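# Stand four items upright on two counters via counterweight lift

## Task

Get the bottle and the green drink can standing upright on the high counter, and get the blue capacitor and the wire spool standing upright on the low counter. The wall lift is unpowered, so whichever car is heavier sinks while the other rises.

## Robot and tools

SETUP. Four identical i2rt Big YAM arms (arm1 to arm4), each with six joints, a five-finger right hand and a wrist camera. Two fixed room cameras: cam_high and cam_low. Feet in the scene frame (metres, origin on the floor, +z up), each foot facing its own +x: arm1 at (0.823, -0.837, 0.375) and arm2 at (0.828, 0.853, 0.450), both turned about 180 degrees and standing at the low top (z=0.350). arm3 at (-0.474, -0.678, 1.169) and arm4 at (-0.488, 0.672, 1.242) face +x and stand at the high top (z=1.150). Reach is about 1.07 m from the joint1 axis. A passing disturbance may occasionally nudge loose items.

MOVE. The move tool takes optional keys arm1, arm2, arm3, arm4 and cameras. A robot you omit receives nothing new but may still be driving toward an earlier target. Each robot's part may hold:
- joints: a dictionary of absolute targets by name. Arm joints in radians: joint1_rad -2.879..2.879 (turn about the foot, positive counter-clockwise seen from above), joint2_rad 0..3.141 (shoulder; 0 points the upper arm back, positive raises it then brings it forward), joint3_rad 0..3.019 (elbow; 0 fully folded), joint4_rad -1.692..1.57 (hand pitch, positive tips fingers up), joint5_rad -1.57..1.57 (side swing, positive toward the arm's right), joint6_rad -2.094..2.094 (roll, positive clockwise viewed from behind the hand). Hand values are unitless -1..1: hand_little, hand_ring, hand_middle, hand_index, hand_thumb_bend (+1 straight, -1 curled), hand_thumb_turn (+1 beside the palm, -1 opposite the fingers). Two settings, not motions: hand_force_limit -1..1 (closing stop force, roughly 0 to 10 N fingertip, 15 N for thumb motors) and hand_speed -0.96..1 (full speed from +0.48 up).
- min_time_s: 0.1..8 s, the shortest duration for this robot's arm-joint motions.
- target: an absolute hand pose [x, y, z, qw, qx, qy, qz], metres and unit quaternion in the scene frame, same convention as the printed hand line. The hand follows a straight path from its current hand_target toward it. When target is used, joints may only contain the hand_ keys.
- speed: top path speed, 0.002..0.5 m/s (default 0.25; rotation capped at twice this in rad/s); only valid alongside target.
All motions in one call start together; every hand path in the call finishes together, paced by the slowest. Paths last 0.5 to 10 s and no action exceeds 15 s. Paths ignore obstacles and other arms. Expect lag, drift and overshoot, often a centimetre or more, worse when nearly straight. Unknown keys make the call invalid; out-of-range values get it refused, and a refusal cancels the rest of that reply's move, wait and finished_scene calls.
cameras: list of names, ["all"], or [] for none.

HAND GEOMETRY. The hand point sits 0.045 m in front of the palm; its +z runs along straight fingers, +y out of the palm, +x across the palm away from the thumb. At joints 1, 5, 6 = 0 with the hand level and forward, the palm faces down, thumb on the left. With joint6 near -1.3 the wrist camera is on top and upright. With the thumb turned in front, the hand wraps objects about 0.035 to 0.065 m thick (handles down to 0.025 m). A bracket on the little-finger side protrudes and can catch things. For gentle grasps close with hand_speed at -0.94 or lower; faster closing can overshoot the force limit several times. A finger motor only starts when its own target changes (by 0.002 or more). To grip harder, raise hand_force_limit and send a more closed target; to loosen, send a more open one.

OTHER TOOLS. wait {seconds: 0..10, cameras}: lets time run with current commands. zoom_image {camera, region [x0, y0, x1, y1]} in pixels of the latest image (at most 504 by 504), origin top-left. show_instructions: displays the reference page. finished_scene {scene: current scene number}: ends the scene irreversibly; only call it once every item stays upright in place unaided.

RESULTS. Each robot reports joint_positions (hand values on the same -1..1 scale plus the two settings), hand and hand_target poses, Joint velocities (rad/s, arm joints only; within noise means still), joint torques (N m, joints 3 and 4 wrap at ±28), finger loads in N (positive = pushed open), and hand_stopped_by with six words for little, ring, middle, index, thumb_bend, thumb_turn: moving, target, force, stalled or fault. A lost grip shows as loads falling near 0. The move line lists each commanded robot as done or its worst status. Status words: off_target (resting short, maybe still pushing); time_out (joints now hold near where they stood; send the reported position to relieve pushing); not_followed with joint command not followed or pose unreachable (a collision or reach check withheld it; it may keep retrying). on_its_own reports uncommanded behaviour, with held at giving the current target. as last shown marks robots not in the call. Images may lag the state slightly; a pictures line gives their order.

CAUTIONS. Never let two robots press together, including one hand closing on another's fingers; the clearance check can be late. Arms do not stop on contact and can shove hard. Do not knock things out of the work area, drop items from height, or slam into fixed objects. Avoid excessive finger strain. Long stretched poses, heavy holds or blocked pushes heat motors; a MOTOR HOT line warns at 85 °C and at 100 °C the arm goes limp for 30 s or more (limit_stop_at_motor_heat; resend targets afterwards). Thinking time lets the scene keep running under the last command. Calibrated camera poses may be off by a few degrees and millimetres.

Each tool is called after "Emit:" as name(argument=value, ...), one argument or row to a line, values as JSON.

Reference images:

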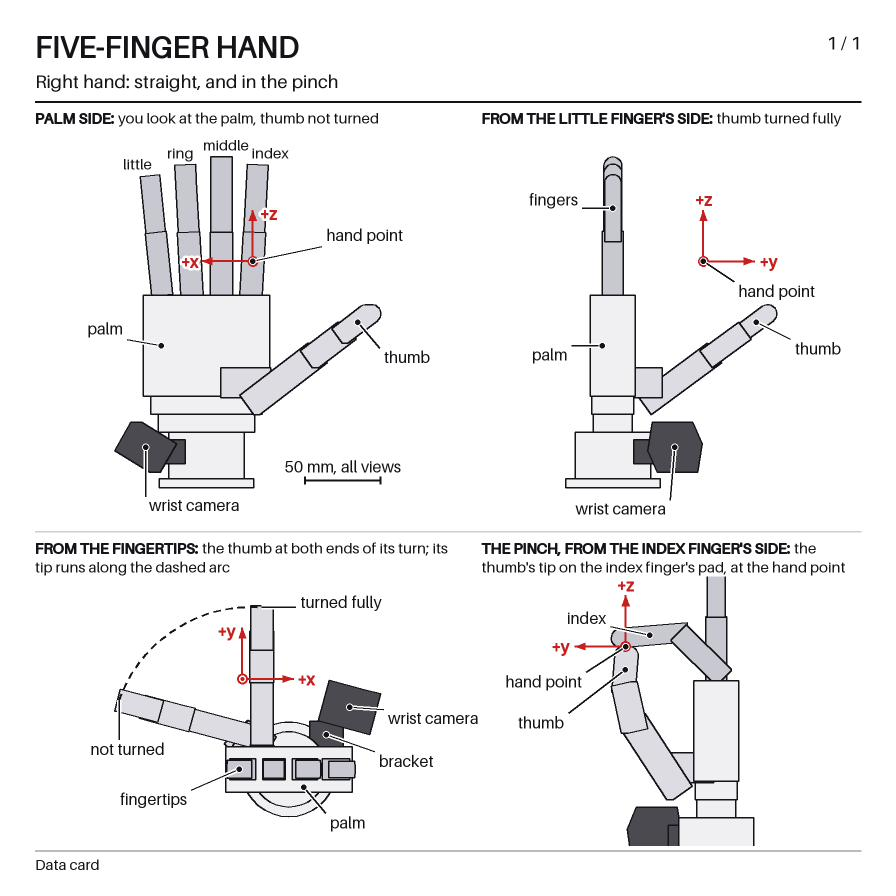

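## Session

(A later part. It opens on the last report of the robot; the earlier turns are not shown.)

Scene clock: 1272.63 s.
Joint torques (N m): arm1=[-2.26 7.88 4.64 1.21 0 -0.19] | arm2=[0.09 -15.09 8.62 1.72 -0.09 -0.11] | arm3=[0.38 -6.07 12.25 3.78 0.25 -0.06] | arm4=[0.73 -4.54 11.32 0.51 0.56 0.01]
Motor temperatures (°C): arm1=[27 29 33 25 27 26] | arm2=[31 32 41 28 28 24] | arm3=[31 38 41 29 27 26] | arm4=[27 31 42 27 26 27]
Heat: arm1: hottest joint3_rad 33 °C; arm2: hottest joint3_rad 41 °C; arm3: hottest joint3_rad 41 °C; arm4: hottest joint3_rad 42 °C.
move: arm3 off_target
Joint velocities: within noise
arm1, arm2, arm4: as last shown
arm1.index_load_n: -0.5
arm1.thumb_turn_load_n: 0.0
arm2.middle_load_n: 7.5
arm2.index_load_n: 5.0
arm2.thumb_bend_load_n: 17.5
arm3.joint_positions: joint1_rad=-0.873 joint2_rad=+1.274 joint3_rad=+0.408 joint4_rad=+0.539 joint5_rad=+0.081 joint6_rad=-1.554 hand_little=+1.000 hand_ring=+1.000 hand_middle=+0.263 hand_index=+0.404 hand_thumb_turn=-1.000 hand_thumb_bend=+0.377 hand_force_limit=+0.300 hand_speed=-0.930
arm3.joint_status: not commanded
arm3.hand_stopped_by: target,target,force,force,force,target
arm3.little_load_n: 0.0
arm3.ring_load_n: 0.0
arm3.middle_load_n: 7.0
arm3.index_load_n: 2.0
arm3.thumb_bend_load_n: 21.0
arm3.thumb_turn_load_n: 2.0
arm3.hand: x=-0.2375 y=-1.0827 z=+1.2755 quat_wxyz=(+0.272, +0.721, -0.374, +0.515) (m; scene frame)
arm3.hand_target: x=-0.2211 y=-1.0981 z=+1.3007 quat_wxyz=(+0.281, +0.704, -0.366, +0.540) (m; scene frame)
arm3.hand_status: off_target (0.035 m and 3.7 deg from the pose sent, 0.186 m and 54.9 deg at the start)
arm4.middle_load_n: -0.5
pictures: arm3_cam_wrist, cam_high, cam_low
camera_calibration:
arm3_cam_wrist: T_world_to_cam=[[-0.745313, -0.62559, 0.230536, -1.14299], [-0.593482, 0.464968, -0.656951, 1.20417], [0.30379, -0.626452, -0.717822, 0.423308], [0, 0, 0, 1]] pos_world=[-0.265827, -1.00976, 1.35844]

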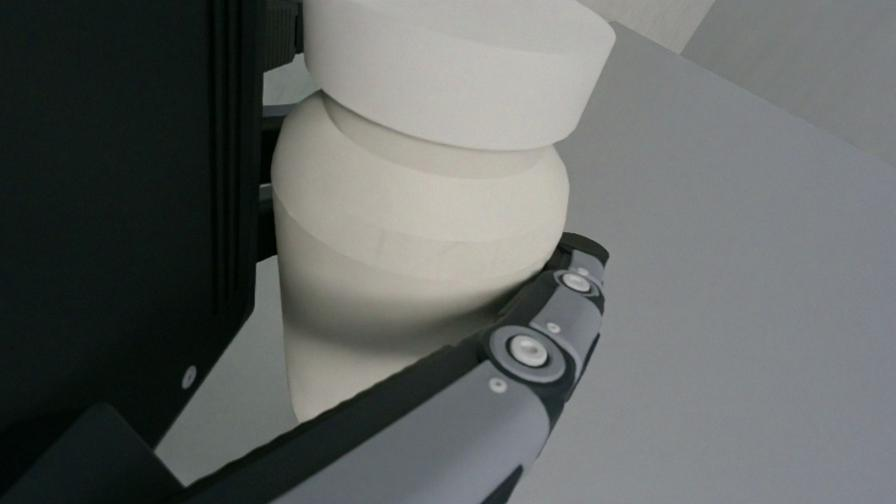

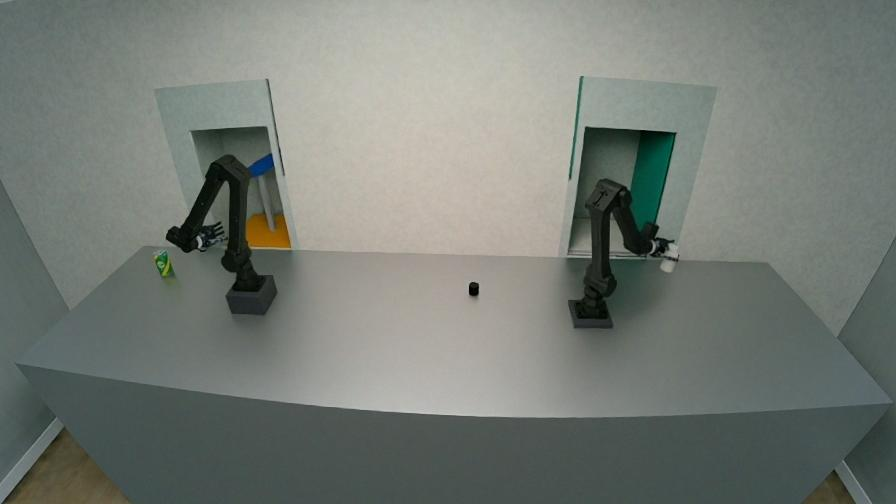

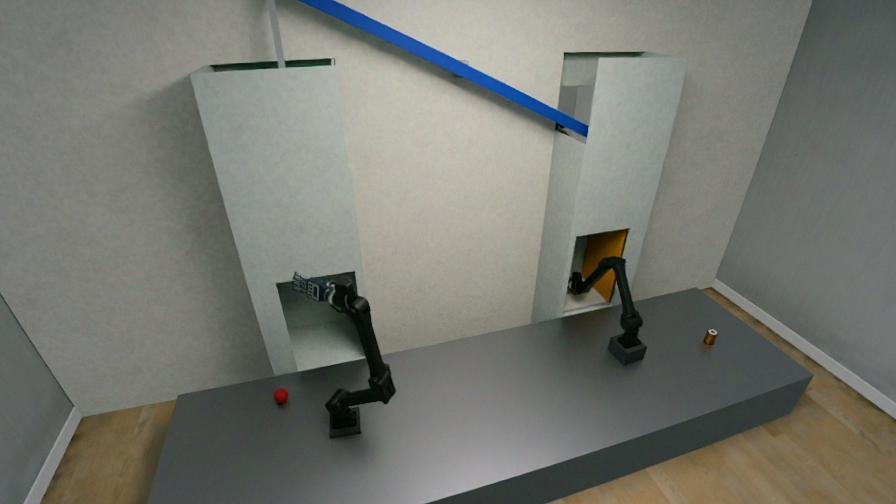

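Emit:
move(
  arm3={"target": [-0.221, -1.098, 1.238, 0.29056, 0.68934, -0.35882, 0.55822], "speed": 0.08},
  arm2={"target": [0.066, 0.889, 0.50, 0.60876, 0, -0.79336, 0], "speed": 0.06},
  cameras=["arm3_cam_wrist", "arm2_cam_wrist", "cam_low"],
)

Scene clock: 1283.40 s.
Joint torques (N m): arm1=[-2.26 7.82 4.63 1.2 0 -0.18] | arm2=[0.38 -18.96 7.09 2.3 0.08 -0.1] | arm3=[0.21 -7.59 5.67 3.77 0.25 -0.11] | arm4=[0.32 -4.6 11.36 0.59 0.56 0.05]
Motor temperatures (°C): arm1=[27 29 33 25 27 26] | arm2=[31 32 41 28 28 24] | arm3=[31 37 41 29 27 26] | arm4=[27 31 42 27 26 27]
Heat: arm1: hottest joint3_rad 33 °C; arm2: hottest joint3_rad 41 °C; arm3: hottest joint3_rad 41 °C; arm4: hottest joint3_rad 42 °C.
move: arm2 off_target; arm3 done
Joint velocities: within noise
arm1, arm4: as last shown
arm1.index_load_n: 0.0
arm2.joint_positions: joint1_rad=-0.019 joint2_rad=+2.093 joint3_rad=+1.193 joint4_rad=+0.580 joint5_rad=+0.046 joint6_rad=-1.571 hand_little=+1.000 hand_ring=+1.000 hand_middle=+0.083 hand_index=+0.248 hand_thumb_turn=-1.000 hand_thumb_bend=+0.634 hand_force_limit=+0.600 hand_speed=-0.920
arm2.joint_status: not commanded
arm2.hand_stopped_by: target,target,force,force,force,target
arm2.little_load_n: 0.0
arm2.ring_load_n: 0.0
arm2.middle_load_n: 8.0
arm2.index_load_n: 5.5
arm2.thumb_bend_load_n: 17.0
arm2.thumb_turn_load_n: 0.5
arm2.hand: x=+0.0761 y=+0.8827 z=+0.4601 quat_wxyz=(+0.585, +0.004, -0.811, +0.003) (m; scene frame)
arm2.hand_target: x=+0.0666 y=+0.8889 z=+0.4995 quat_wxyz=(+0.609, +0.000, -0.793, +0.000) (m; scene frame)
arm2.hand_status: off_target (0.042 m and 3.5 deg from the pose sent, 0.102 m and 1.3 deg at the start)
arm3.joint_positions: joint1_rad=-0.872 joint2_rad=+1.557 joint3_rad=+0.386 joint4_rad=+0.945 joint5_rad=+0.083 joint6_rad=-1.553 hand_little=+1.000 hand_ring=+1.000 hand_middle=+0.263 hand_index=+0.404 hand_thumb_turn=-1.000 hand_thumb_bend=+0.377 hand_force_limit=+0.300 hand_speed=-0.930
arm3.joint_status: not commanded
arm3.hand_stopped_by: target,target,force,force,force,target
arm3.little_load_n: 0.0
arm3.ring_load_n: 0.0
arm3.middle_load_n: 7.0
arm3.index_load_n: 2.5
arm3.thumb_bend_load_n: 20.5
arm3.thumb_turn_load_n: 2.0
arm3.hand: x=-0.2248 y=-1.0977 z=+1.2365 quat_wxyz=(+0.288, +0.693, -0.363, +0.552) (m; scene frame)
arm3.hand_target: x=-0.2211 y=-1.0979 z=+1.2379 quat_wxyz=(+0.290, +0.690, -0.359, +0.558) (m; scene frame)
arm3.hand_status: done (0.004 m and 1.0 deg from the pose sent, 0.044 m and 6.7 deg at the start)
arm4.middle_load_n: 0.0
pictures: arm2_cam_wrist, arm3_cam_wrist, cam_low
camera_calibration:
arm2_cam_wrist: T_world_to_cam=[[-0.0711926, 0.970753, 0.22928, -0.958077], [0.75918, 0.201829, -0.618797, 0.0447536], [-0.646975, 0.130011, -0.751346, 0.394133], [0, 0, 0, 1]] pos_world=[0.15281, 0.869782, 0.543492]
arm3_cam_wrist: T_world_to_cam=[[-0.76121, -0.606374, 0.229935, -1.11576], [-0.548285, 0.41241, -0.727531, 1.2328], [0.346329, -0.679874, -0.646396, 0.244696], [0, 0, 0, 1]] pos_world=[-0.258151, -1.01863, 1.31162]

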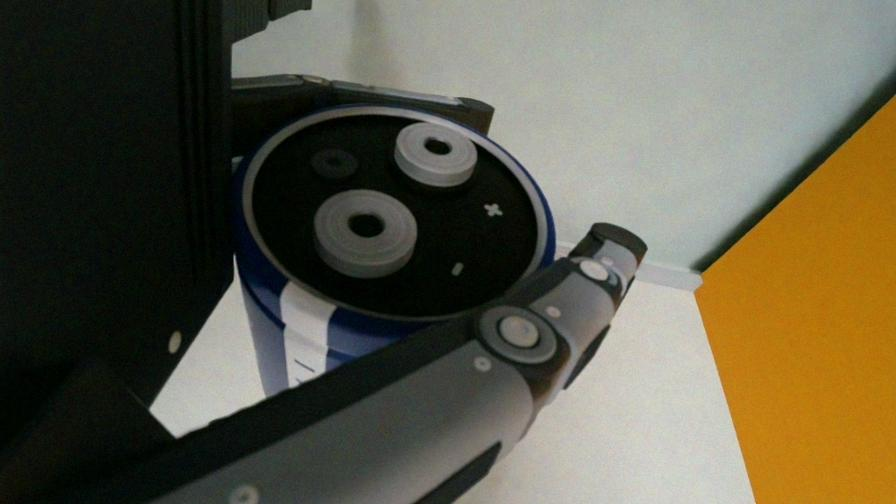

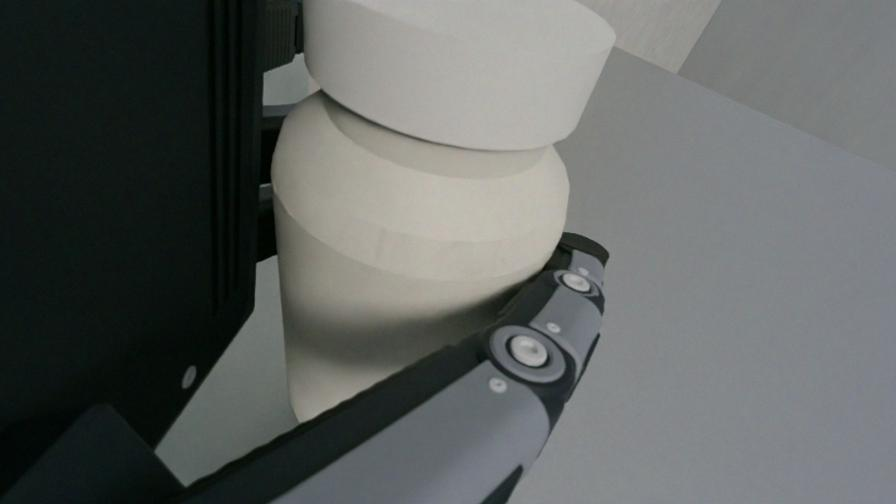

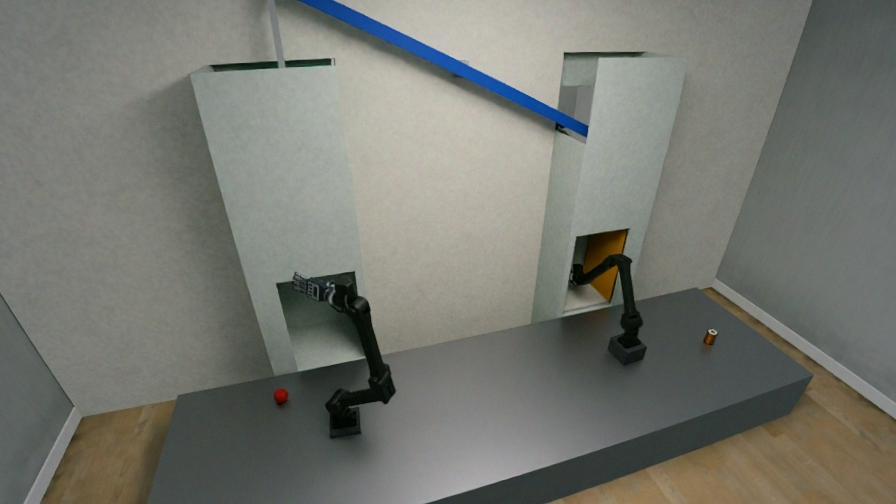

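Emit:
move(
  arm3={"target": [-0.221, -1.098, 1.207, 0.28425, 0.69898, -0.36383, 0.5461], "speed": 0.06},
  arm2={"target": [0.20, 0.889, 0.535, 0.60876, 0, -0.79336, 0], "speed": 0.1},
  cameras=["arm3_cam_wrist", "arm2_cam_wrist"],
)

Scene clock: 1304.60 s.
Joint torques (N m): arm1=[-2.2 7.77 4.62 1.2 0 -0.19] | arm2=[1.32 -14.33 5.87 3.88 0.18 -0.1] | arm3=[0.5 -7.3 5.07 3.63 0.16 -0.11] | arm4=[0.44 -4.66 11.33 0.54 0.54 0.02]
Motor temperatures (°C): arm1=[27 29 33 25 27 26] | arm2=[31 34 40 28 28 24] | arm3=[31 36 39 29 27 26] | arm4=[27 31 42 27 26 27]
Heat: arm1: hottest joint3_rad 33 °C; arm2: hottest joint3_rad 40 °C; arm3: hottest joint3_rad 39 °C; arm4: hottest joint3_rad 42 °C.
move: arm2 off_target; arm3 done
Joint velocities: within noise
arm1, arm4: as last shown
arm2.joint_positions: joint1_rad=-0.019 joint2_rad=+1.774 joint3_rad=+0.796 joint4_rad=+0.640 joint5_rad=+0.057 joint6_rad=-1.567 hand_little=+1.000 hand_ring=+1.000 hand_middle=+0.083 hand_index=+0.248 hand_thumb_turn=-1.000 hand_thumb_bend=+0.634 hand_force_limit=+0.600 hand_speed=-0.920
arm2.joint_status: not commanded
arm2.hand_stopped_by: target,target,force,force,force,target
arm2.little_load_n: 0.0
arm2.ring_load_n: 0.0
arm2.middle_load_n: 8.0
arm2.index_load_n: 5.5
arm2.thumb_bend_load_n: 17.0
arm2.thumb_turn_load_n: 0.5
arm2.hand: x=+0.2077 y=+0.8923 z=+0.5012 quat_wxyz=(+0.577, -0.001, -0.817, -0.001) (m; scene frame)
arm2.hand_target: x=+0.2004 y=+0.8891 z=+0.5344 quat_wxyz=(+0.608, +0.000, -0.794, +0.000) (m; scene frame)
arm2.hand_status: off_target (0.035 m and 4.5 deg from the pose sent, 0.145 m and 3.5 deg at the start)
arm3.joint_positions: joint1_rad=-0.872 joint2_rad=+1.658 joint3_rad=+0.386 joint4_rad=+1.016 joint5_rad=+0.083 joint6_rad=-1.553 hand_little=+1.000 hand_ring=+1.000 hand_middle=+0.263 hand_index=+0.404 hand_thumb_turn=-1.000 hand_thumb_bend=+0.377 hand_force_limit=+0.300 hand_speed=-0.930
arm3.joint_status: not commanded
arm3.hand_stopped_by: target,target,force,force,force,target
arm3.little_load_n: 0.0
arm3.ring_load_n: 0.0
arm3.middle_load_n: 7.0
arm3.index_load_n: 2.0
arm3.thumb_bend_load_n: 21.0
arm3.thumb_turn_load_n: 2.0
arm3.hand: x=-0.2256 y=-1.0967 z=+1.2073 quat_wxyz=(+0.284, +0.702, -0.367, +0.541) (m; scene frame)
arm3.hand_target: x=-0.2211 y=-1.0979 z=+1.2070 quat_wxyz=(+0.284, +0.699, -0.364, +0.546) (m; scene frame)
arm3.hand_status: done (0.005 m and 0.8 deg from the pose sent, 0.030 m and 1.1 deg at the start)
pictures: arm2_cam_wrist, arm3_cam_wrist
camera_calibration:
arm2_cam_wrist: T_world_to_cam=[[-0.0641322, 0.971207, 0.229441, -0.969414], [0.7729, 0.193779, -0.604215, -0.0345824], [-0.631279, 0.138585, -0.763074, 0.503848], [0, 0, 0, 1]] pos_world=[0.282626, 0.878377, 0.586001]
arm3_cam_wrist: T_world_to_cam=[[-0.756599, -0.61194, 0.230408, -1.11461], [-0.562505, 0.429464, -0.706505, 1.2009], [0.333386, -0.664146, -0.669151, 0.268594], [0, 0, 0, 1]] pos_world=[-0.257344, -1.01943, 1.28499]

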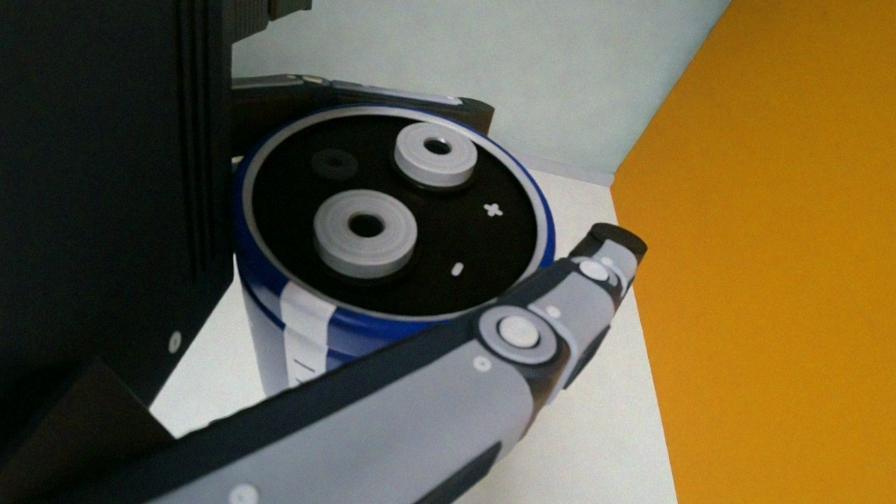

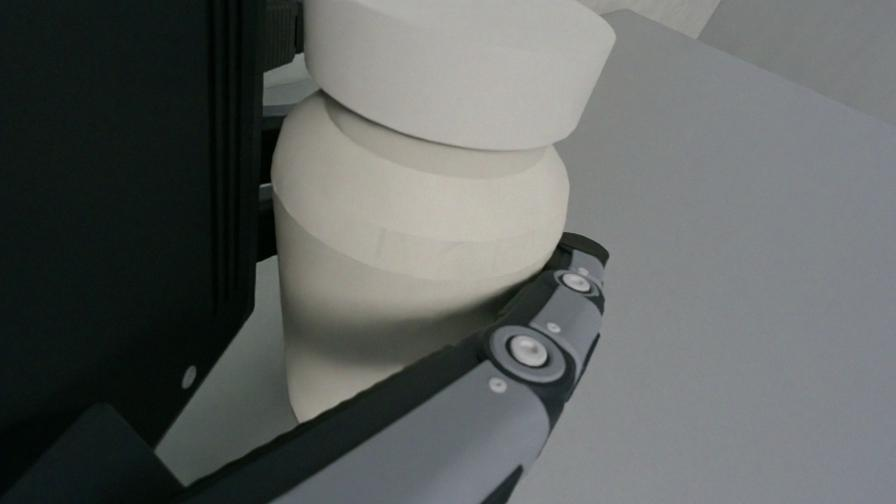

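Emit:
move(
  arm3={"target": [-0.221, -1.098, 1.197, 0.28425, 0.69898, -0.36383, 0.5461], "speed": 0.04},
  arm2={"target": [0.47, 0.90, 0.57, 0.60876, 0, -0.79336, 0], "speed": 0.15},
)

Emit:
move(
  arm3={"target": [-0.221, -1.098, 1.190, 0.28425, 0.69898, -0.36383, 0.5461], "speed": 0.03},
  arm2={"target": [0.53, 1.26, 0.50, 0.55828, -0.31636, -0.72756, -0.24275], "speed": 0.15},
  cameras=["arm3_cam_wrist", "arm2_cam_wrist"],
)

Scene clock: 1315.10 s.
Joint torques (N m): arm1=[-2.26 7.77 4.63 1.21 0 -0.19] | arm2=[1.55 -2.78 8.21 2.29 0.16 -0.11] | arm3=[0.44 -7 4.94 2.8 0.17 -0.08] | arm4=[0.56 -4.48 11.37 0.54 0.55 0.02]
Motor temperatures (°C): arm1=[27 29 33 25 27 26] | arm2=[31 35 40 28 28 24] | arm3=[31 36 39 29 27 26] | arm4=[27 31 42 27 26 27]
Heat: arm1: hottest joint3_rad 33 °C; arm2: hottest joint3_rad 40 °C; arm3: hottest joint3_rad 39 °C; arm4: hottest joint3_rad 42 °C.
move: arm2 off_target; arm3 done
Joint velocities: within noise
arm1, arm4: as last shown
arm1.little_load_n: 0.5
arm2.joint_positions: joint1_rad=+0.006 joint2_rad=+0.789 joint3_rad=+0.136 joint4_rad=+0.361 joint5_rad=+0.087 joint6_rad=-1.559 hand_little=+1.000 hand_ring=+1.000 hand_middle=+0.083 hand_index=+0.248 hand_thumb_turn=-1.000 hand_thumb_bend=+0.634 hand_force_limit=+0.600 hand_speed=-0.920
arm2.joint_status: not commanded
arm2.hand_stopped_by: target,target,force,force,force,target
arm2.little_load_n: 0.0
arm2.ring_load_n: 0.0
arm2.middle_load_n: 8.0
arm2.index_load_n: 5.5
arm2.thumb_bend_load_n: 17.0
arm2.thumb_turn_load_n: 0.0
arm2.hand: x=+0.4740 y=+0.9040 z=+0.5573 quat_wxyz=(+0.596, -0.004, -0.803, -0.002) (m; scene frame)
arm2.hand_target: x=+0.4698 y=+0.9001 z=+0.5698 quat_wxyz=(+0.609, +0.000, -0.793, +0.000) (m; scene frame)
arm2.hand_status: off_target (0.014 m and 1.9 deg from the pose sent, 0.271 m and 4.5 deg at the start)
arm3.joint_positions: joint1_rad=-0.872 joint2_rad=+1.693 joint3_rad=+0.386 joint4_rad=+1.077 joint5_rad=+0.084 joint6_rad=-1.553 hand_little=+1.000 hand_ring=+1.000 hand_middle=+0.263 hand_index=+0.404 hand_thumb_turn=-1.000 hand_thumb_bend=+0.377 hand_force_limit=+0.300 hand_speed=-0.930
arm3.joint_status: not commanded
arm3.hand_stopped_by: target,target,force,force,force,target
arm3.little_load_n: 0.0
arm3.ring_load_n: 0.0
arm3.middle_load_n: 7.0
arm3.index_load_n: 1.5
arm3.thumb_bend_load_n: 20.5
arm3.thumb_turn_load_n: 2.0
arm3.hand: x=-0.2240 y=-1.0987 z=+1.2064 quat_wxyz=(+0.288, +0.694, -0.364, +0.550) (m; scene frame)
arm3.hand_target: x=-0.2213 y=-1.0978 z=+1.1970 quat_wxyz=(+0.284, +0.699, -0.364, +0.546) (m; scene frame)
arm3.hand_status: done (0.010 m and 0.8 deg from the pose sent, 0.011 m and 0.8 deg at the start)
pictures: none

Scene clock: 1318.53 s.
Joint torques (N m): arm1=[-2.2 7.82 4.64 1.18 0 -0.18] | arm2=[0.03 -7.53 7.69 3.9 0.14 -0.11] | arm3=[0.44 -6.65 4.72 2.48 0.1 -0.07] | arm4=[0.32 -4.54 11.32 0.58 0.55 0.06]
Motor temperatures (°C): arm1=[27 29 33 25 27 26] | arm2=[31 34 40 29 28 24] | arm3=[31 36 38 29 27 26] | arm4=[27 31 42 27 26 27]
Heat: arm1: hottest joint3_rad 33 °C; arm2: hottest joint3_rad 40 °C; arm3: hottest joint3_rad 38 °C; arm4: hottest joint3_rad 42 °C.
move: arm2 off_target; arm3 off_target
Joint velocities: within noise
arm1, arm4: as last shown
arm1.little_load_n: 0.0
arm2.joint_positions: joint1_rad=-0.875 joint2_rad=+1.600 joint3_rad=+0.368 joint4_rad=+0.891 joint5_rad=+0.005 joint6_rad=-1.575 hand_little=+1.000 hand_ring=+1.000 hand_middle=+0.083 hand_index=+0.248 hand_thumb_turn=-1.000 hand_thumb_bend=+0.634 hand_force_limit=+0.600 hand_speed=-0.920
arm2.joint_status: not commanded
arm2.hand_stopped_by: target,target,force,force,force,target
arm2.little_load_n: 0.0
arm2.ring_load_n: 0.0
arm2.middle_load_n: 8.0
arm2.index_load_n: 5.5
arm2.thumb_bend_load_n: 17.0
arm2.thumb_turn_load_n: 0.5
arm2.hand: x=+0.5460 y=+1.2343 z=+0.4718 quat_wxyz=(+0.526, -0.323, -0.754, -0.224) (m; scene frame)
arm2.hand_target: x=+0.5317 y=+1.2582 z=+0.5009 quat_wxyz=(+0.558, -0.316, -0.728, -0.243) (m; scene frame)
arm2.hand_status: off_target (0.041 m and 5.3 deg from the pose sent, 0.365 m and 46.5 deg at the start)
arm3.joint_positions: joint1_rad=-0.872 joint2_rad=+1.717 joint3_rad=+0.386 joint4_rad=+1.119 joint5_rad=+0.085 joint6_rad=-1.553 hand_little=+1.000 hand_ring=+1.000 hand_middle=+0.263 hand_index=+0.404 hand_thumb_turn=-1.000 hand_thumb_bend=+0.377 hand_force_limit=+0.300 hand_speed=-0.930
arm3.joint_status: not commanded
arm3.hand_stopped_by: target,target,force,force,force,target
arm3.little_load_n: 0.0
arm3.ring_load_n: 0.0
arm3.middle_load_n: 6.0
arm3.index_load_n: 1.0
arm3.thumb_bend_load_n: 20.5
arm3.thumb_turn_load_n: 2.0
arm3.hand: x=-0.2233 y=-1.1000 z=+1.2060 quat_wxyz=(+0.291, +0.689, -0.362, +0.557) (m; scene frame)
arm3.hand_target: x=-0.2215 y=-1.0975 z=+1.1903 quat_wxyz=(+0.284, +0.699, -0.364, +0.546) (m; scene frame)
arm3.hand_status: off_target (0.016 m and 1.8 deg from the pose sent, 0.017 m and 0.8 deg at the start)
pictures: arm2_cam_wrist, arm3_cam_wrist
camera_calibration:
arm2_cam_wrist: T_world_to_cam=[[0.653666, 0.722439, 0.225395, -1.35609], [0.679416, -0.429021, -0.595261, 0.435435], [-0.33334, 0.542239, -0.771273, -0.00939401], [0, 0, 0, 1]] pos_world=[0.587454, 1.1716, 0.557608]
arm3_cam_wrist: T_world_to_cam=[[-0.7643, -0.602433, 0.230046, -1.10541], [-0.54135, 0.405555, -0.736522, 1.21726], [0.350409, -0.687459, -0.636093, 0.203043], [0, 0, 0, 1]] pos_world=[-0.25705, -1.02002, 1.27999]

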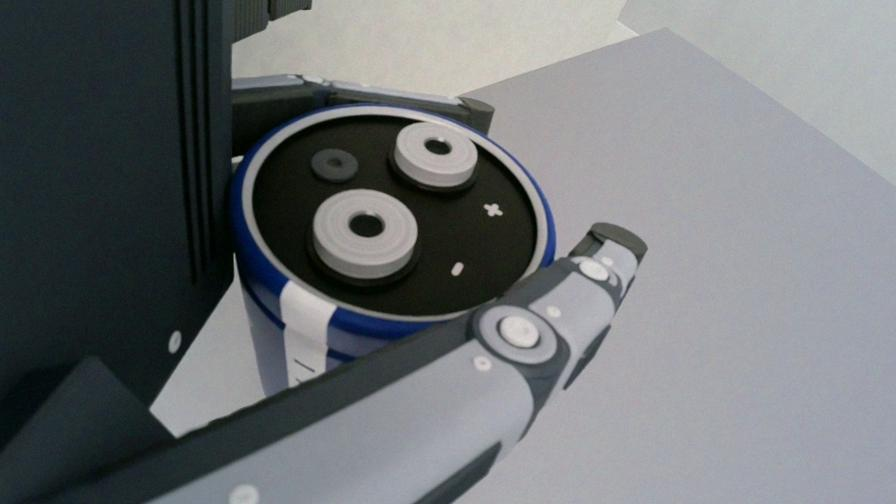

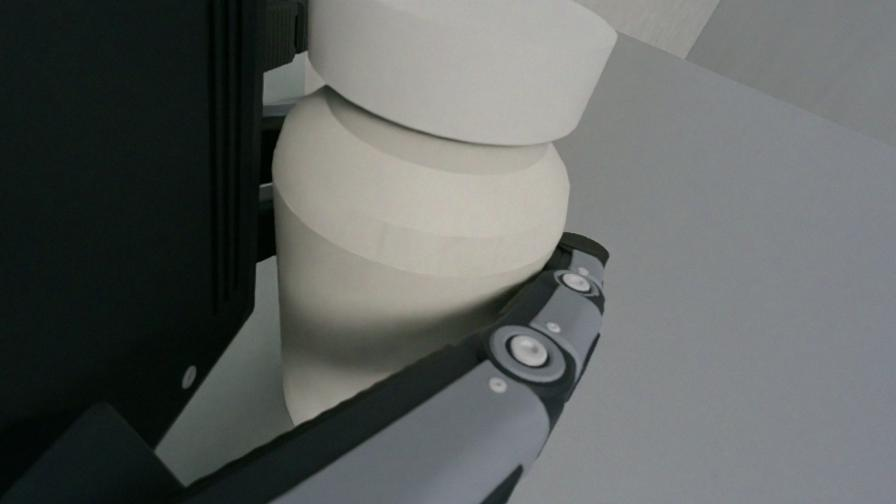

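Emit:
move(
  arm3={"target": [-0.221, -1.099, 1.204, 0.28425, 0.69898, -0.36383, 0.5461], "speed": 0.04},
  arm2={"target": [0.53, 1.26, 0.44, 0.57089, -0.31206, -0.7177, -0.24823], "speed": 0.1},
)

Emit:
move(
  arm3={"joints": {"hand_thumb_bend": 1.0, "hand_index": 1.0, "hand_middle": 1.0, "hand_speed": -0.75}},
  arm2={"target": [0.53, 1.26, 0.415, 0.57089, -0.31206, -0.7177, -0.24823], "speed": 0.06},
  cameras=["arm3_cam_wrist", "arm2_cam_wrist"],
)

Scene clock: 1329.07 s.
Joint torques (N m): arm1=[-2.26 7.82 4.64 1.22 0 -0.19] | arm2=[-0.26 -9.05 4.22 3.99 0.06 -0.12] | arm3=[0.09 -9.82 4.98 1.2 0.01 -0.07] | arm4=[0.62 -4.89 11.32 0.54 0.55 0.03]
Motor temperatures (°C): arm1=[27 29 32 25 27 26] | arm2=[31 34 40 29 28 24] | arm3=[31 35 38 29 27 26] | arm4=[27 31 42 27 26 27]
Heat: arm1: hottest joint3_rad 32 °C; arm2: hottest joint3_rad 40 °C; arm3: hottest joint3_rad 38 °C; arm4: hottest joint3_rad 42 °C.
move: arm2 off_target; arm3 done
Joint velocities: within noise
arm1.joint_positions: joint1_rad=+0.924 joint2_rad=+0.606 joint3_rad=+1.984 joint4_rad=-1.291 joint5_rad=-0.002 joint6_rad=-1.388 hand_little=+1.000 hand_ring=+1.000 hand_middle=+1.000 hand_index=+1.000 hand_thumb_turn=-1.000 hand_thumb_bend=+1.000 hand_force_limit=+0.300 hand_speed=-0.600
arm1.joint_status: not commanded
arm1.hand_stopped_by: target,target,target,target,target,target
arm1.little_load_n: 0.0
arm1.ring_load_n: 0.0
arm1.middle_load_n: 0.0
arm1.index_load_n: 0.0
arm1.thumb_bend_load_n: 0.0
arm1.thumb_turn_load_n: 0.5
arm1.hand: x=+0.7096 y=-0.8691 z=+1.1325 quat_wxyz=(-0.636, -0.219, +0.642, -0.368) (m; scene frame)
arm1.hand_target: x=+0.7150 y=-0.8596 z=+1.1365 quat_wxyz=(-0.645, -0.215, +0.638, -0.360) (m; scene frame)
arm1.hand_status: not commanded
arm2.joint_positions: joint1_rad=-0.875 joint2_rad=+1.910 joint3_rad=+0.394 joint4_rad=+1.230 joint5_rad=+0.005 joint6_rad=-1.573 hand_little=+1.000 hand_ring=+1.000 hand_middle=+0.083 hand_index=+0.248 hand_thumb_turn=-1.000 hand_thumb_bend=+0.634 hand_force_limit=+0.600 hand_speed=-0.920
arm2.joint_status: not commanded
arm2.hand_stopped_by: target,target,force,force,force,target
arm2.little_load_n: 0.0
arm2.ring_load_n: 0.0
arm2.middle_load_n: 8.0
arm2.index_load_n: 5.5
arm2.thumb_bend_load_n: 17.0
arm2.thumb_turn_load_n: 0.5
arm2.hand: x=+0.5385 y=+1.2415 z=+0.4216 quat_wxyz=(+0.547, -0.317, -0.739, -0.232) (m; scene frame)
arm2.hand_target: x=+0.5307 y=+1.2592 z=+0.4404 quat_wxyz=(+0.571, -0.312, -0.718, -0.248) (m; scene frame)
arm2.hand_status: off_target (0.027 m and 4.2 deg from the pose sent, 0.044 m and 7.3 deg at the start)
arm3.joint_positions: joint1_rad=-0.872 joint2_rad=+1.696 joint3_rad=+0.387 joint4_rad=+1.081 joint5_rad=+0.085 joint6_rad=-1.553 hand_little=+1.000 hand_ring=+1.000 hand_middle=+0.263 hand_index=+0.404 hand_thumb_turn=-1.000 hand_thumb_bend=+0.377 hand_force_limit=+0.300 hand_speed=-0.930
arm3.joint_status: not commanded
arm3.hand_stopped_by: target,target,force,force,force,target
arm3.little_load_n: 0.0
arm3.ring_load_n: 0.0
arm3.middle_load_n: 6.5
arm3.index_load_n: 1.5
arm3.thumb_bend_load_n: 20.5
arm3.thumb_turn_load_n: 2.5
arm3.hand: x=-0.2240 y=-1.0992 z=+1.2062 quat_wxyz=(+0.288, +0.694, -0.364, +0.550) (m; scene frame)
arm3.hand_target: x=-0.2211 y=-1.0990 z=+1.2040 quat_wxyz=(+0.284, +0.699, -0.364, +0.546) (m; scene frame)
arm3.hand_status: done (0.004 m and 0.9 deg from the pose sent, 0.003 m and 1.9 deg at the start)
arm4.joint_positions: joint1_rad=+1.391 joint2_rad=+1.241 joint3_rad=+0.420 joint4_rad=-0.303 joint5_rad=+1.271 joint6_rad=-0.512 hand_little=+1.000 hand_ring=+1.000 hand_middle=+1.000 hand_index=+1.000 hand_thumb_turn=-1.000 hand_thumb_bend=+1.000 hand_force_limit=+0.600 hand_speed=-0.500
arm4.joint_status: not commanded
arm4.hand_stopped_by: target,target,target,target,target,target
arm4.little_load_n: 0.0
arm4.ring_load_n: 0.0
arm4.middle_load_n: 0.0
arm4.index_load_n: 0.0
arm4.thumb_bend_load_n: 0.0
arm4.thumb_turn_load_n: 0.5
arm4.hand: x=-0.2716 y=+0.8604 z=+1.3298 quat_wxyz=(+0.018, +0.794, +0.013, +0.608) (m; scene frame)
arm4.hand_target: x=-0.2704 y=+0.8793 z=+1.3403 quat_wxyz=(+0.000, +0.793, +0.000, +0.609) (m; scene frame)
arm4.hand_status: not commanded
pictures: none

Scene clock: 1331.30 s.
Joint torques (N m): arm1=[-2.26 7.82 4.63 1.22 0 -0.18] | arm2=[-0.21 -9.7 3.12 4 0.04 -0.12] | arm3=[0.15 -9.35 5 1.77 0.02 -0.06] | arm4=[0.56 -4.31 11.32 0.57 0.56 0.03]
Motor temperatures (°C): arm1=[27 29 32 25 27 26] | arm2=[31 34 40 29 28 24] | arm3=[31 35 38 29 27 26] | arm4=[27 31 42 27 26 27]
Heat: arm1: hottest joint3_rad 32 °C; arm2: hottest joint3_rad 40 °C; arm3: hottest joint3_rad 38 °C; arm4: hottest joint3_rad 42 °C.
move: arm2 off_target; arm3 done
Joint velocities: within noise
arm1, arm4: as last shown
arm1.ring_load_n: -0.5
arm1.index_load_n: -0.5
arm1.thumb_turn_load_n: 0.0
arm2.joint_positions: joint1_rad=-0.876 joint2_rad=+2.025 joint3_rad=+0.419 joint4_rad=+1.324 joint5_rad=+0.005 joint6_rad=-1.573 hand_little=+1.000 hand_ring=+1.000 hand_middle=+0.083 hand_index=+0.248 hand_thumb_turn=-1.000 hand_thumb_bend=+0.634 hand_force_limit=+0.600 hand_speed=-0.920
arm2.joint_status: not commanded
arm2.hand_stopped_by: target,target,force,force,force,target
arm2.little_load_n: 0.0
arm2.ring_load_n: 0.0
arm2.middle_load_n: 7.5
arm2.index_load_n: 5.5
arm2.thumb_bend_load_n: 17.0
arm2.thumb_turn_load_n: 0.0
arm2.hand: x=+0.5366 y=+1.2437 z=+0.3983 quat_wxyz=(+0.548, -0.317, -0.738, -0.233) (m; scene frame)
arm2.hand_target: x=+0.5307 y=+1.2594 z=+0.4152 quat_wxyz=(+0.571, -0.312, -0.718, -0.248) (m; scene frame)
arm2.hand_status: off_target (0.024 m and 3.9 deg from the pose sent, 0.021 m and 4.2 deg at the start)
arm3.joint_positions: joint1_rad=-0.872 joint2_rad=+1.695 joint3_rad=+0.387 joint4_rad=+1.067 joint5_rad=+0.085 joint6_rad=-1.553 hand_little=+1.000 hand_ring=+1.000 hand_middle=+1.000 hand_index=+1.000 hand_thumb_turn=-1.000 hand_thumb_bend=+1.000 hand_force_limit=+0.300 hand_speed=-0.750
arm3.joint_status: all done
arm3.hand_stopped_by: target,target,target,target,target,target
arm3.little_load_n: 0.0
arm3.ring_load_n: 0.0
arm3.middle_load_n: 0.0
arm3.index_load_n: 0.0
arm3.thumb_bend_load_n: 0.0
arm3.thumb_turn_load_n: 0.0
arm3.hand: x=-0.2248 y=-1.0983 z=+1.2033 quat_wxyz=(+0.287, +0.697, -0.365, +0.546) (m; scene frame)
arm3.hand_target: x=-0.2211 y=-1.0990 z=+1.2040 quat_wxyz=(+0.284, +0.699, -0.364, +0.546) (m; scene frame)
arm3.hand_status: not commanded
arm4.thumb_turn_load_n: 0.0
pictures: arm2_cam_wrist, arm3_cam_wrist
camera_calibration:
arm2_cam_wrist: T_world_to_cam=[[0.664315, 0.712002, 0.227462, -1.33375], [0.652909, -0.404623, -0.640305, 0.403879], [-0.363862, 0.573876, -0.733669, -0.112184], [0, 0, 0, 1]] pos_world=[0.581516, 1.17743, 0.479678]
arm3_cam_wrist: T_world_to_cam=[[-0.759921, -0.607715, 0.230656, -1.11046], [-0.555013, 0.421923, -0.716897, 1.20504], [0.33835, -0.672802, -0.657918, 0.242636], [0, 0, 0, 1]] pos_world=[-0.257144, -1.02003, 1.27966]

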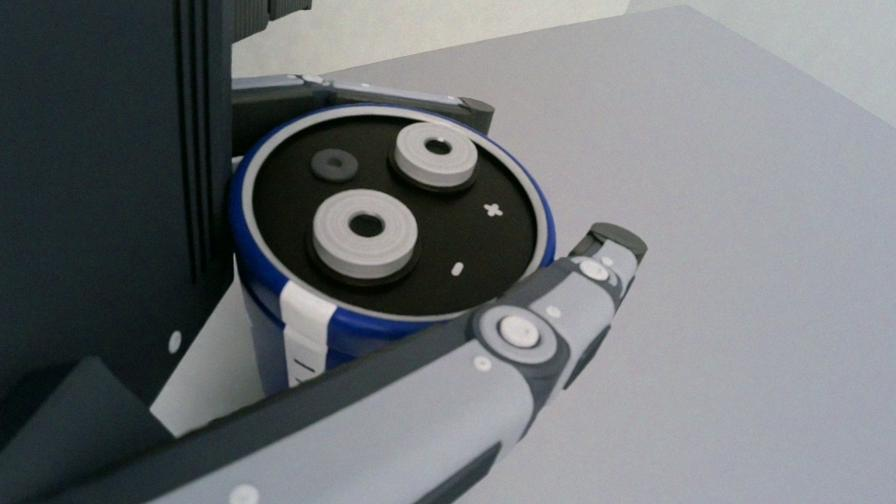

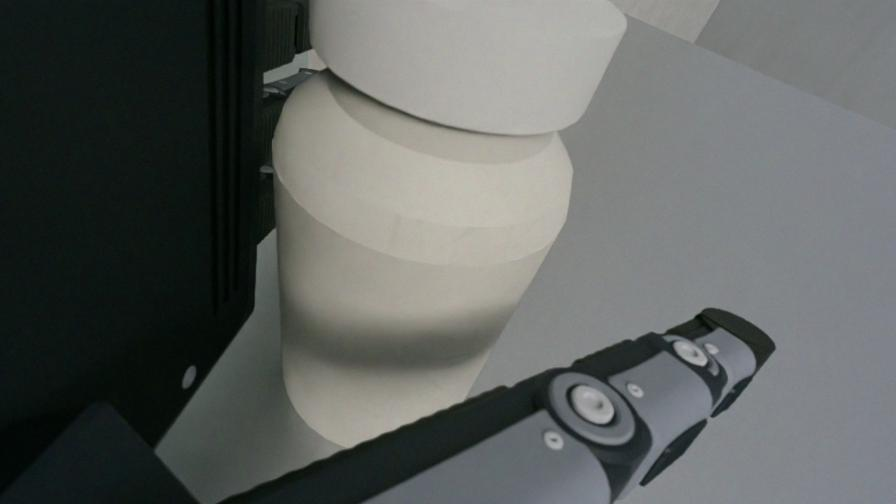

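Emit:
move(
  arm3={"target": [-0.30, -0.97, 1.23, 0.28425, 0.69898, -0.36383, 0.5461], "speed": 0.1},
  arm2={"target": [0.53, 1.26, 0.407, 0.57089, -0.31206, -0.7177, -0.24823], "speed": 0.04},
  cameras=["arm3_cam_wrist", "arm2_cam_wrist", "cam_high"],
)

Scene clock: 1343.03 s.
Joint torques (N m): arm1=[-2.26 7.82 4.62 1.21 0 -0.18] | arm2=[-0.15 -9.7 2.88 3.85 0.02 -0.12] | arm3=[0.32 -3.66 5.39 1.95 0.24 0.07] | arm4=[0.5 -4.42 11.22 0.57 0.58 0.03]
Motor temperatures (°C): arm1=[27 29 32 25 27 26] | arm2=[31 33 39 29 28 24] | arm3=[31 35 37 29 27 26] | arm4=[27 31 43 27 26 27]
Heat: arm1: hottest joint3_rad 32 °C; arm2: hottest joint3_rad 39 °C; arm3: hottest joint3_rad 37 °C; arm4: hottest joint3_rad 43 °C.
move: arm2 off_target; arm3 done
Joint velocities: within noise
arm1, arm4: as last shown
arm1.ring_load_n: 0.0
arm1.index_load_n: 0.0
arm1.thumb_turn_load_n: 0.5
arm2.joint_positions: joint1_rad=-0.876 joint2_rad=+2.057 joint3_rad=+0.428 joint4_rad=+1.356 joint5_rad=+0.005 joint6_rad=-1.573 hand_little=+1.000 hand_ring=+1.000 hand_middle=+0.083 hand_index=+0.248 hand_thumb_turn=-1.000 hand_thumb_bend=+0.634 hand_force_limit=+0.600 hand_speed=-0.920
arm2.joint_status: not commanded
arm2.hand_stopped_by: target,target,force,force,force,target
arm2.little_load_n: 0.0
arm2.ring_load_n: 0.0
arm2.middle_load_n: 8.0
arm2.index_load_n: 5.5
arm2.thumb_bend_load_n: 17.0
arm2.thumb_turn_load_n: 0.0
arm2.hand: x=+0.5354 y=+1.2449 z=+0.3933 quat_wxyz=(+0.551, -0.316, -0.736, -0.234) (m; scene frame)
arm2.hand_target: x=+0.5304 y=+1.2594 z=+0.4073 quat_wxyz=(+0.571, -0.312, -0.718, -0.248) (m; scene frame)
arm2.hand_status: off_target (0.021 m and 3.5 deg from the pose sent, 0.020 m and 3.9 deg at the start)
arm3.joint_positions: joint1_rad=-0.737 joint2_rad=+1.179 joint3_rad=+0.015 joint4_rad=+0.917 joint5_rad=+0.214 joint6_rad=-1.528 hand_little=+1.000 hand_ring=+1.000 hand_middle=+1.000 hand_index=+1.000 hand_thumb_turn=-1.000 hand_thumb_bend=+1.000 hand_force_limit=+0.300 hand_speed=-0.750
arm3.joint_status: not commanded
arm3.hand_stopped_by: target,target,target,target,target,target
arm3.little_load_n: 0.0
arm3.ring_load_n: 0.0
arm3.middle_load_n: -0.5
arm3.index_load_n: 0.0
arm3.thumb_bend_load_n: 0.0
arm3.thumb_turn_load_n: 0.0
arm3.hand: x=-0.3008 y=-0.9722 z=+1.2302 quat_wxyz=(+0.288, +0.699, -0.362, +0.545) (m; scene frame)
arm3.hand_target: x=-0.3000 y=-0.9701 z=+1.2299 quat_wxyz=(+0.284, +0.699, -0.364, +0.546) (m; scene frame)
arm3.hand_status: done (0.002 m and 0.5 deg from the pose sent, 0.151 m and 0.4 deg at the start)
arm4.thumb_turn_load_n: 0.5
pictures: arm2_cam_wrist, arm3_cam_wrist, cam_high
camera_calibration:
arm2_cam_wrist: T_world_to_cam=[[0.66562, 0.710645, 0.227888, -1.33185], [0.649287, -0.400895, -0.646304, 0.401632], [-0.367934, 0.578158, -0.728257, -0.122369], [0, 0, 0, 1]] pos_world=[0.580711, 1.17824, 0.473974]
arm3_cam_wrist: T_world_to_cam=[[-0.756141, -0.609638, 0.237892, -1.10746], [-0.561335, 0.417363, -0.714641, 1.1198], [0.336385, -0.673906, -0.657796, 0.369023], [0, 0, 0, 1]] pos_world=[-0.332949, -0.89383, 1.30645]

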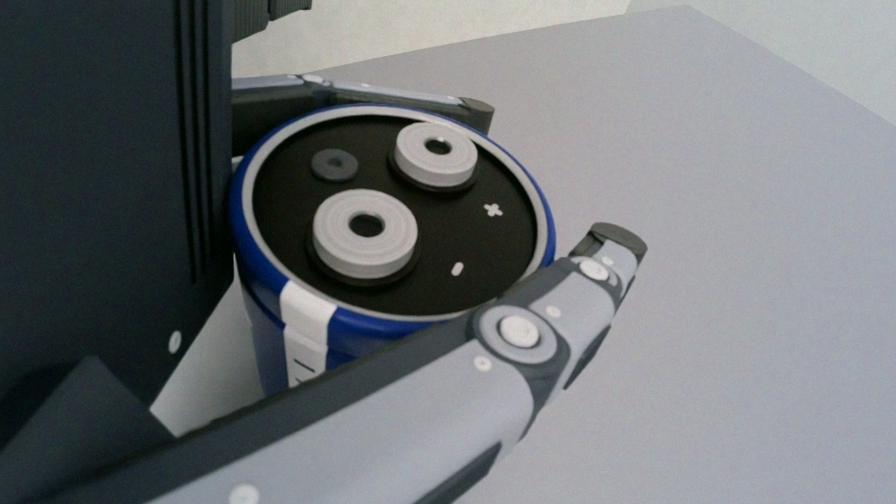

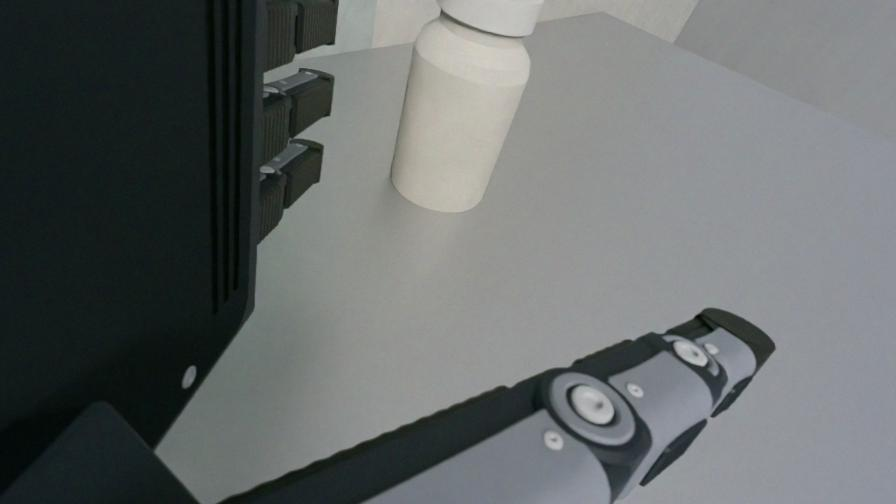

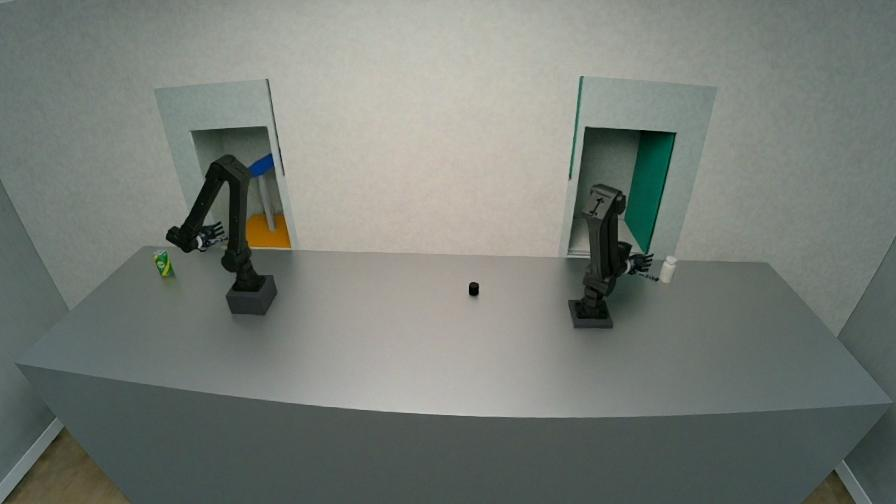

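Emit:
move(
  arm2={"target": [0.53, 1.26, 0.398, 0.57089, -0.31206, -0.7177, -0.24823], "speed": 0.04},
  cameras=["arm2_cam_wrist"],
)

Scene clock: 1348.17 s.
Joint torques (N m): arm1=[-2.26 7.77 4.64 1.2 0 -0.18] | arm2=[-0.21 -8.94 2.95 3.26 0 -0.12] | arm3=[0.21 -3.78 5.37 1.83 0.24 0.01] | arm4=[0.91 -4.48 11.29 0.58 0.56 0.04]
Motor temperatures (°C): arm1=[27 29 32 25 27 26] | arm2=[31 33 39 29 28 24] | arm3=[31 35 37 29 27 26] | arm4=[27 31 43 27 26 27]
Heat: arm1: hottest joint3_rad 32 °C; arm2: hottest joint3_rad 39 °C; arm3: hottest joint3_rad 37 °C; arm4: hottest joint3_rad 43 °C.
move: arm2 off_target
Joint velocities: within noise
arm1, arm3, arm4: as last shown
arm1.middle_load_n: 0.5
arm1.thumb_turn_load_n: 0.0
arm2.joint_positions: joint1_rad=-0.876 joint2_rad=+2.085 joint3_rad=+0.435 joint4_rad=+1.399 joint5_rad=+0.005 joint6_rad=-1.573 hand_little=+1.000 hand_ring=+1.000 hand_middle=+0.083 hand_index=+0.248 hand_thumb_turn=-1.000 hand_thumb_bend=+0.634 hand_force_limit=+0.600 hand_speed=-0.920
arm2.joint_status: not commanded
arm2.hand_stopped_by: target,target,force,force,force,target
arm2.little_load_n: 0.0
arm2.ring_load_n: 0.0
arm2.middle_load_n: 8.5
arm2.index_load_n: 4.0
arm2.thumb_bend_load_n: 17.0
arm2.thumb_turn_load_n: -3.0
arm2.hand: x=+0.5340 y=+1.2470 z=+0.3926 quat_wxyz=(+0.559, -0.314, -0.729, -0.238) (m; scene frame)
arm2.hand_target: x=+0.5303 y=+1.2597 z=+0.3983 quat_wxyz=(+0.571, -0.312, -0.718, -0.248) (m; scene frame)
arm2.hand_status: off_target (0.015 m and 2.2 deg from the pose sent, 0.017 m and 3.5 deg at the start)
arm3.joint_positions: joint1_rad=-0.737 joint2_rad=+1.178 joint3_rad=+0.015 joint4_rad=+0.916 joint5_rad=+0.214 joint6_rad=-1.528 hand_little=+1.000 hand_ring=+1.000 hand_middle=+1.000 hand_index=+1.000 hand_thumb_turn=-1.000 hand_thumb_bend=+1.000 hand_force_limit=+0.300 hand_speed=-0.750
arm3.ring_load_n: 0.5
arm3.middle_load_n: 0.0
arm3.hand_target: x=-0.3000 y=-0.9701 z=+1.2300 quat_wxyz=(+0.284, +0.699, -0.364, +0.546) (m; scene frame)
arm4.ring_load_n: -0.5
pictures: arm2_cam_wrist
camera_calibration:
arm2_cam_wrist: T_world_to_cam=[[0.669802, 0.706359, 0.228959, -1.32948], [0.638908, -0.39112, -0.662436, 0.402672], [-0.378368, 0.589984, -0.713272, -0.139607], [0, 0, 0, 1]] pos_world=[0.580396, 1.17895, 0.471564]

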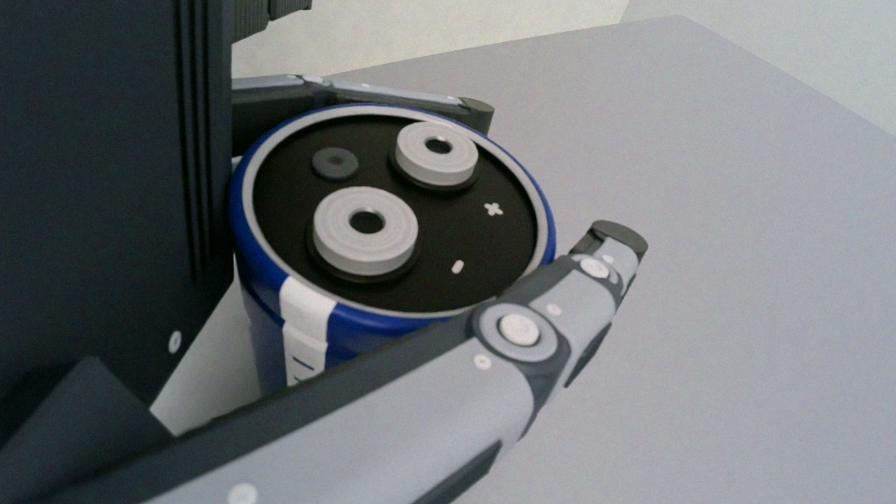

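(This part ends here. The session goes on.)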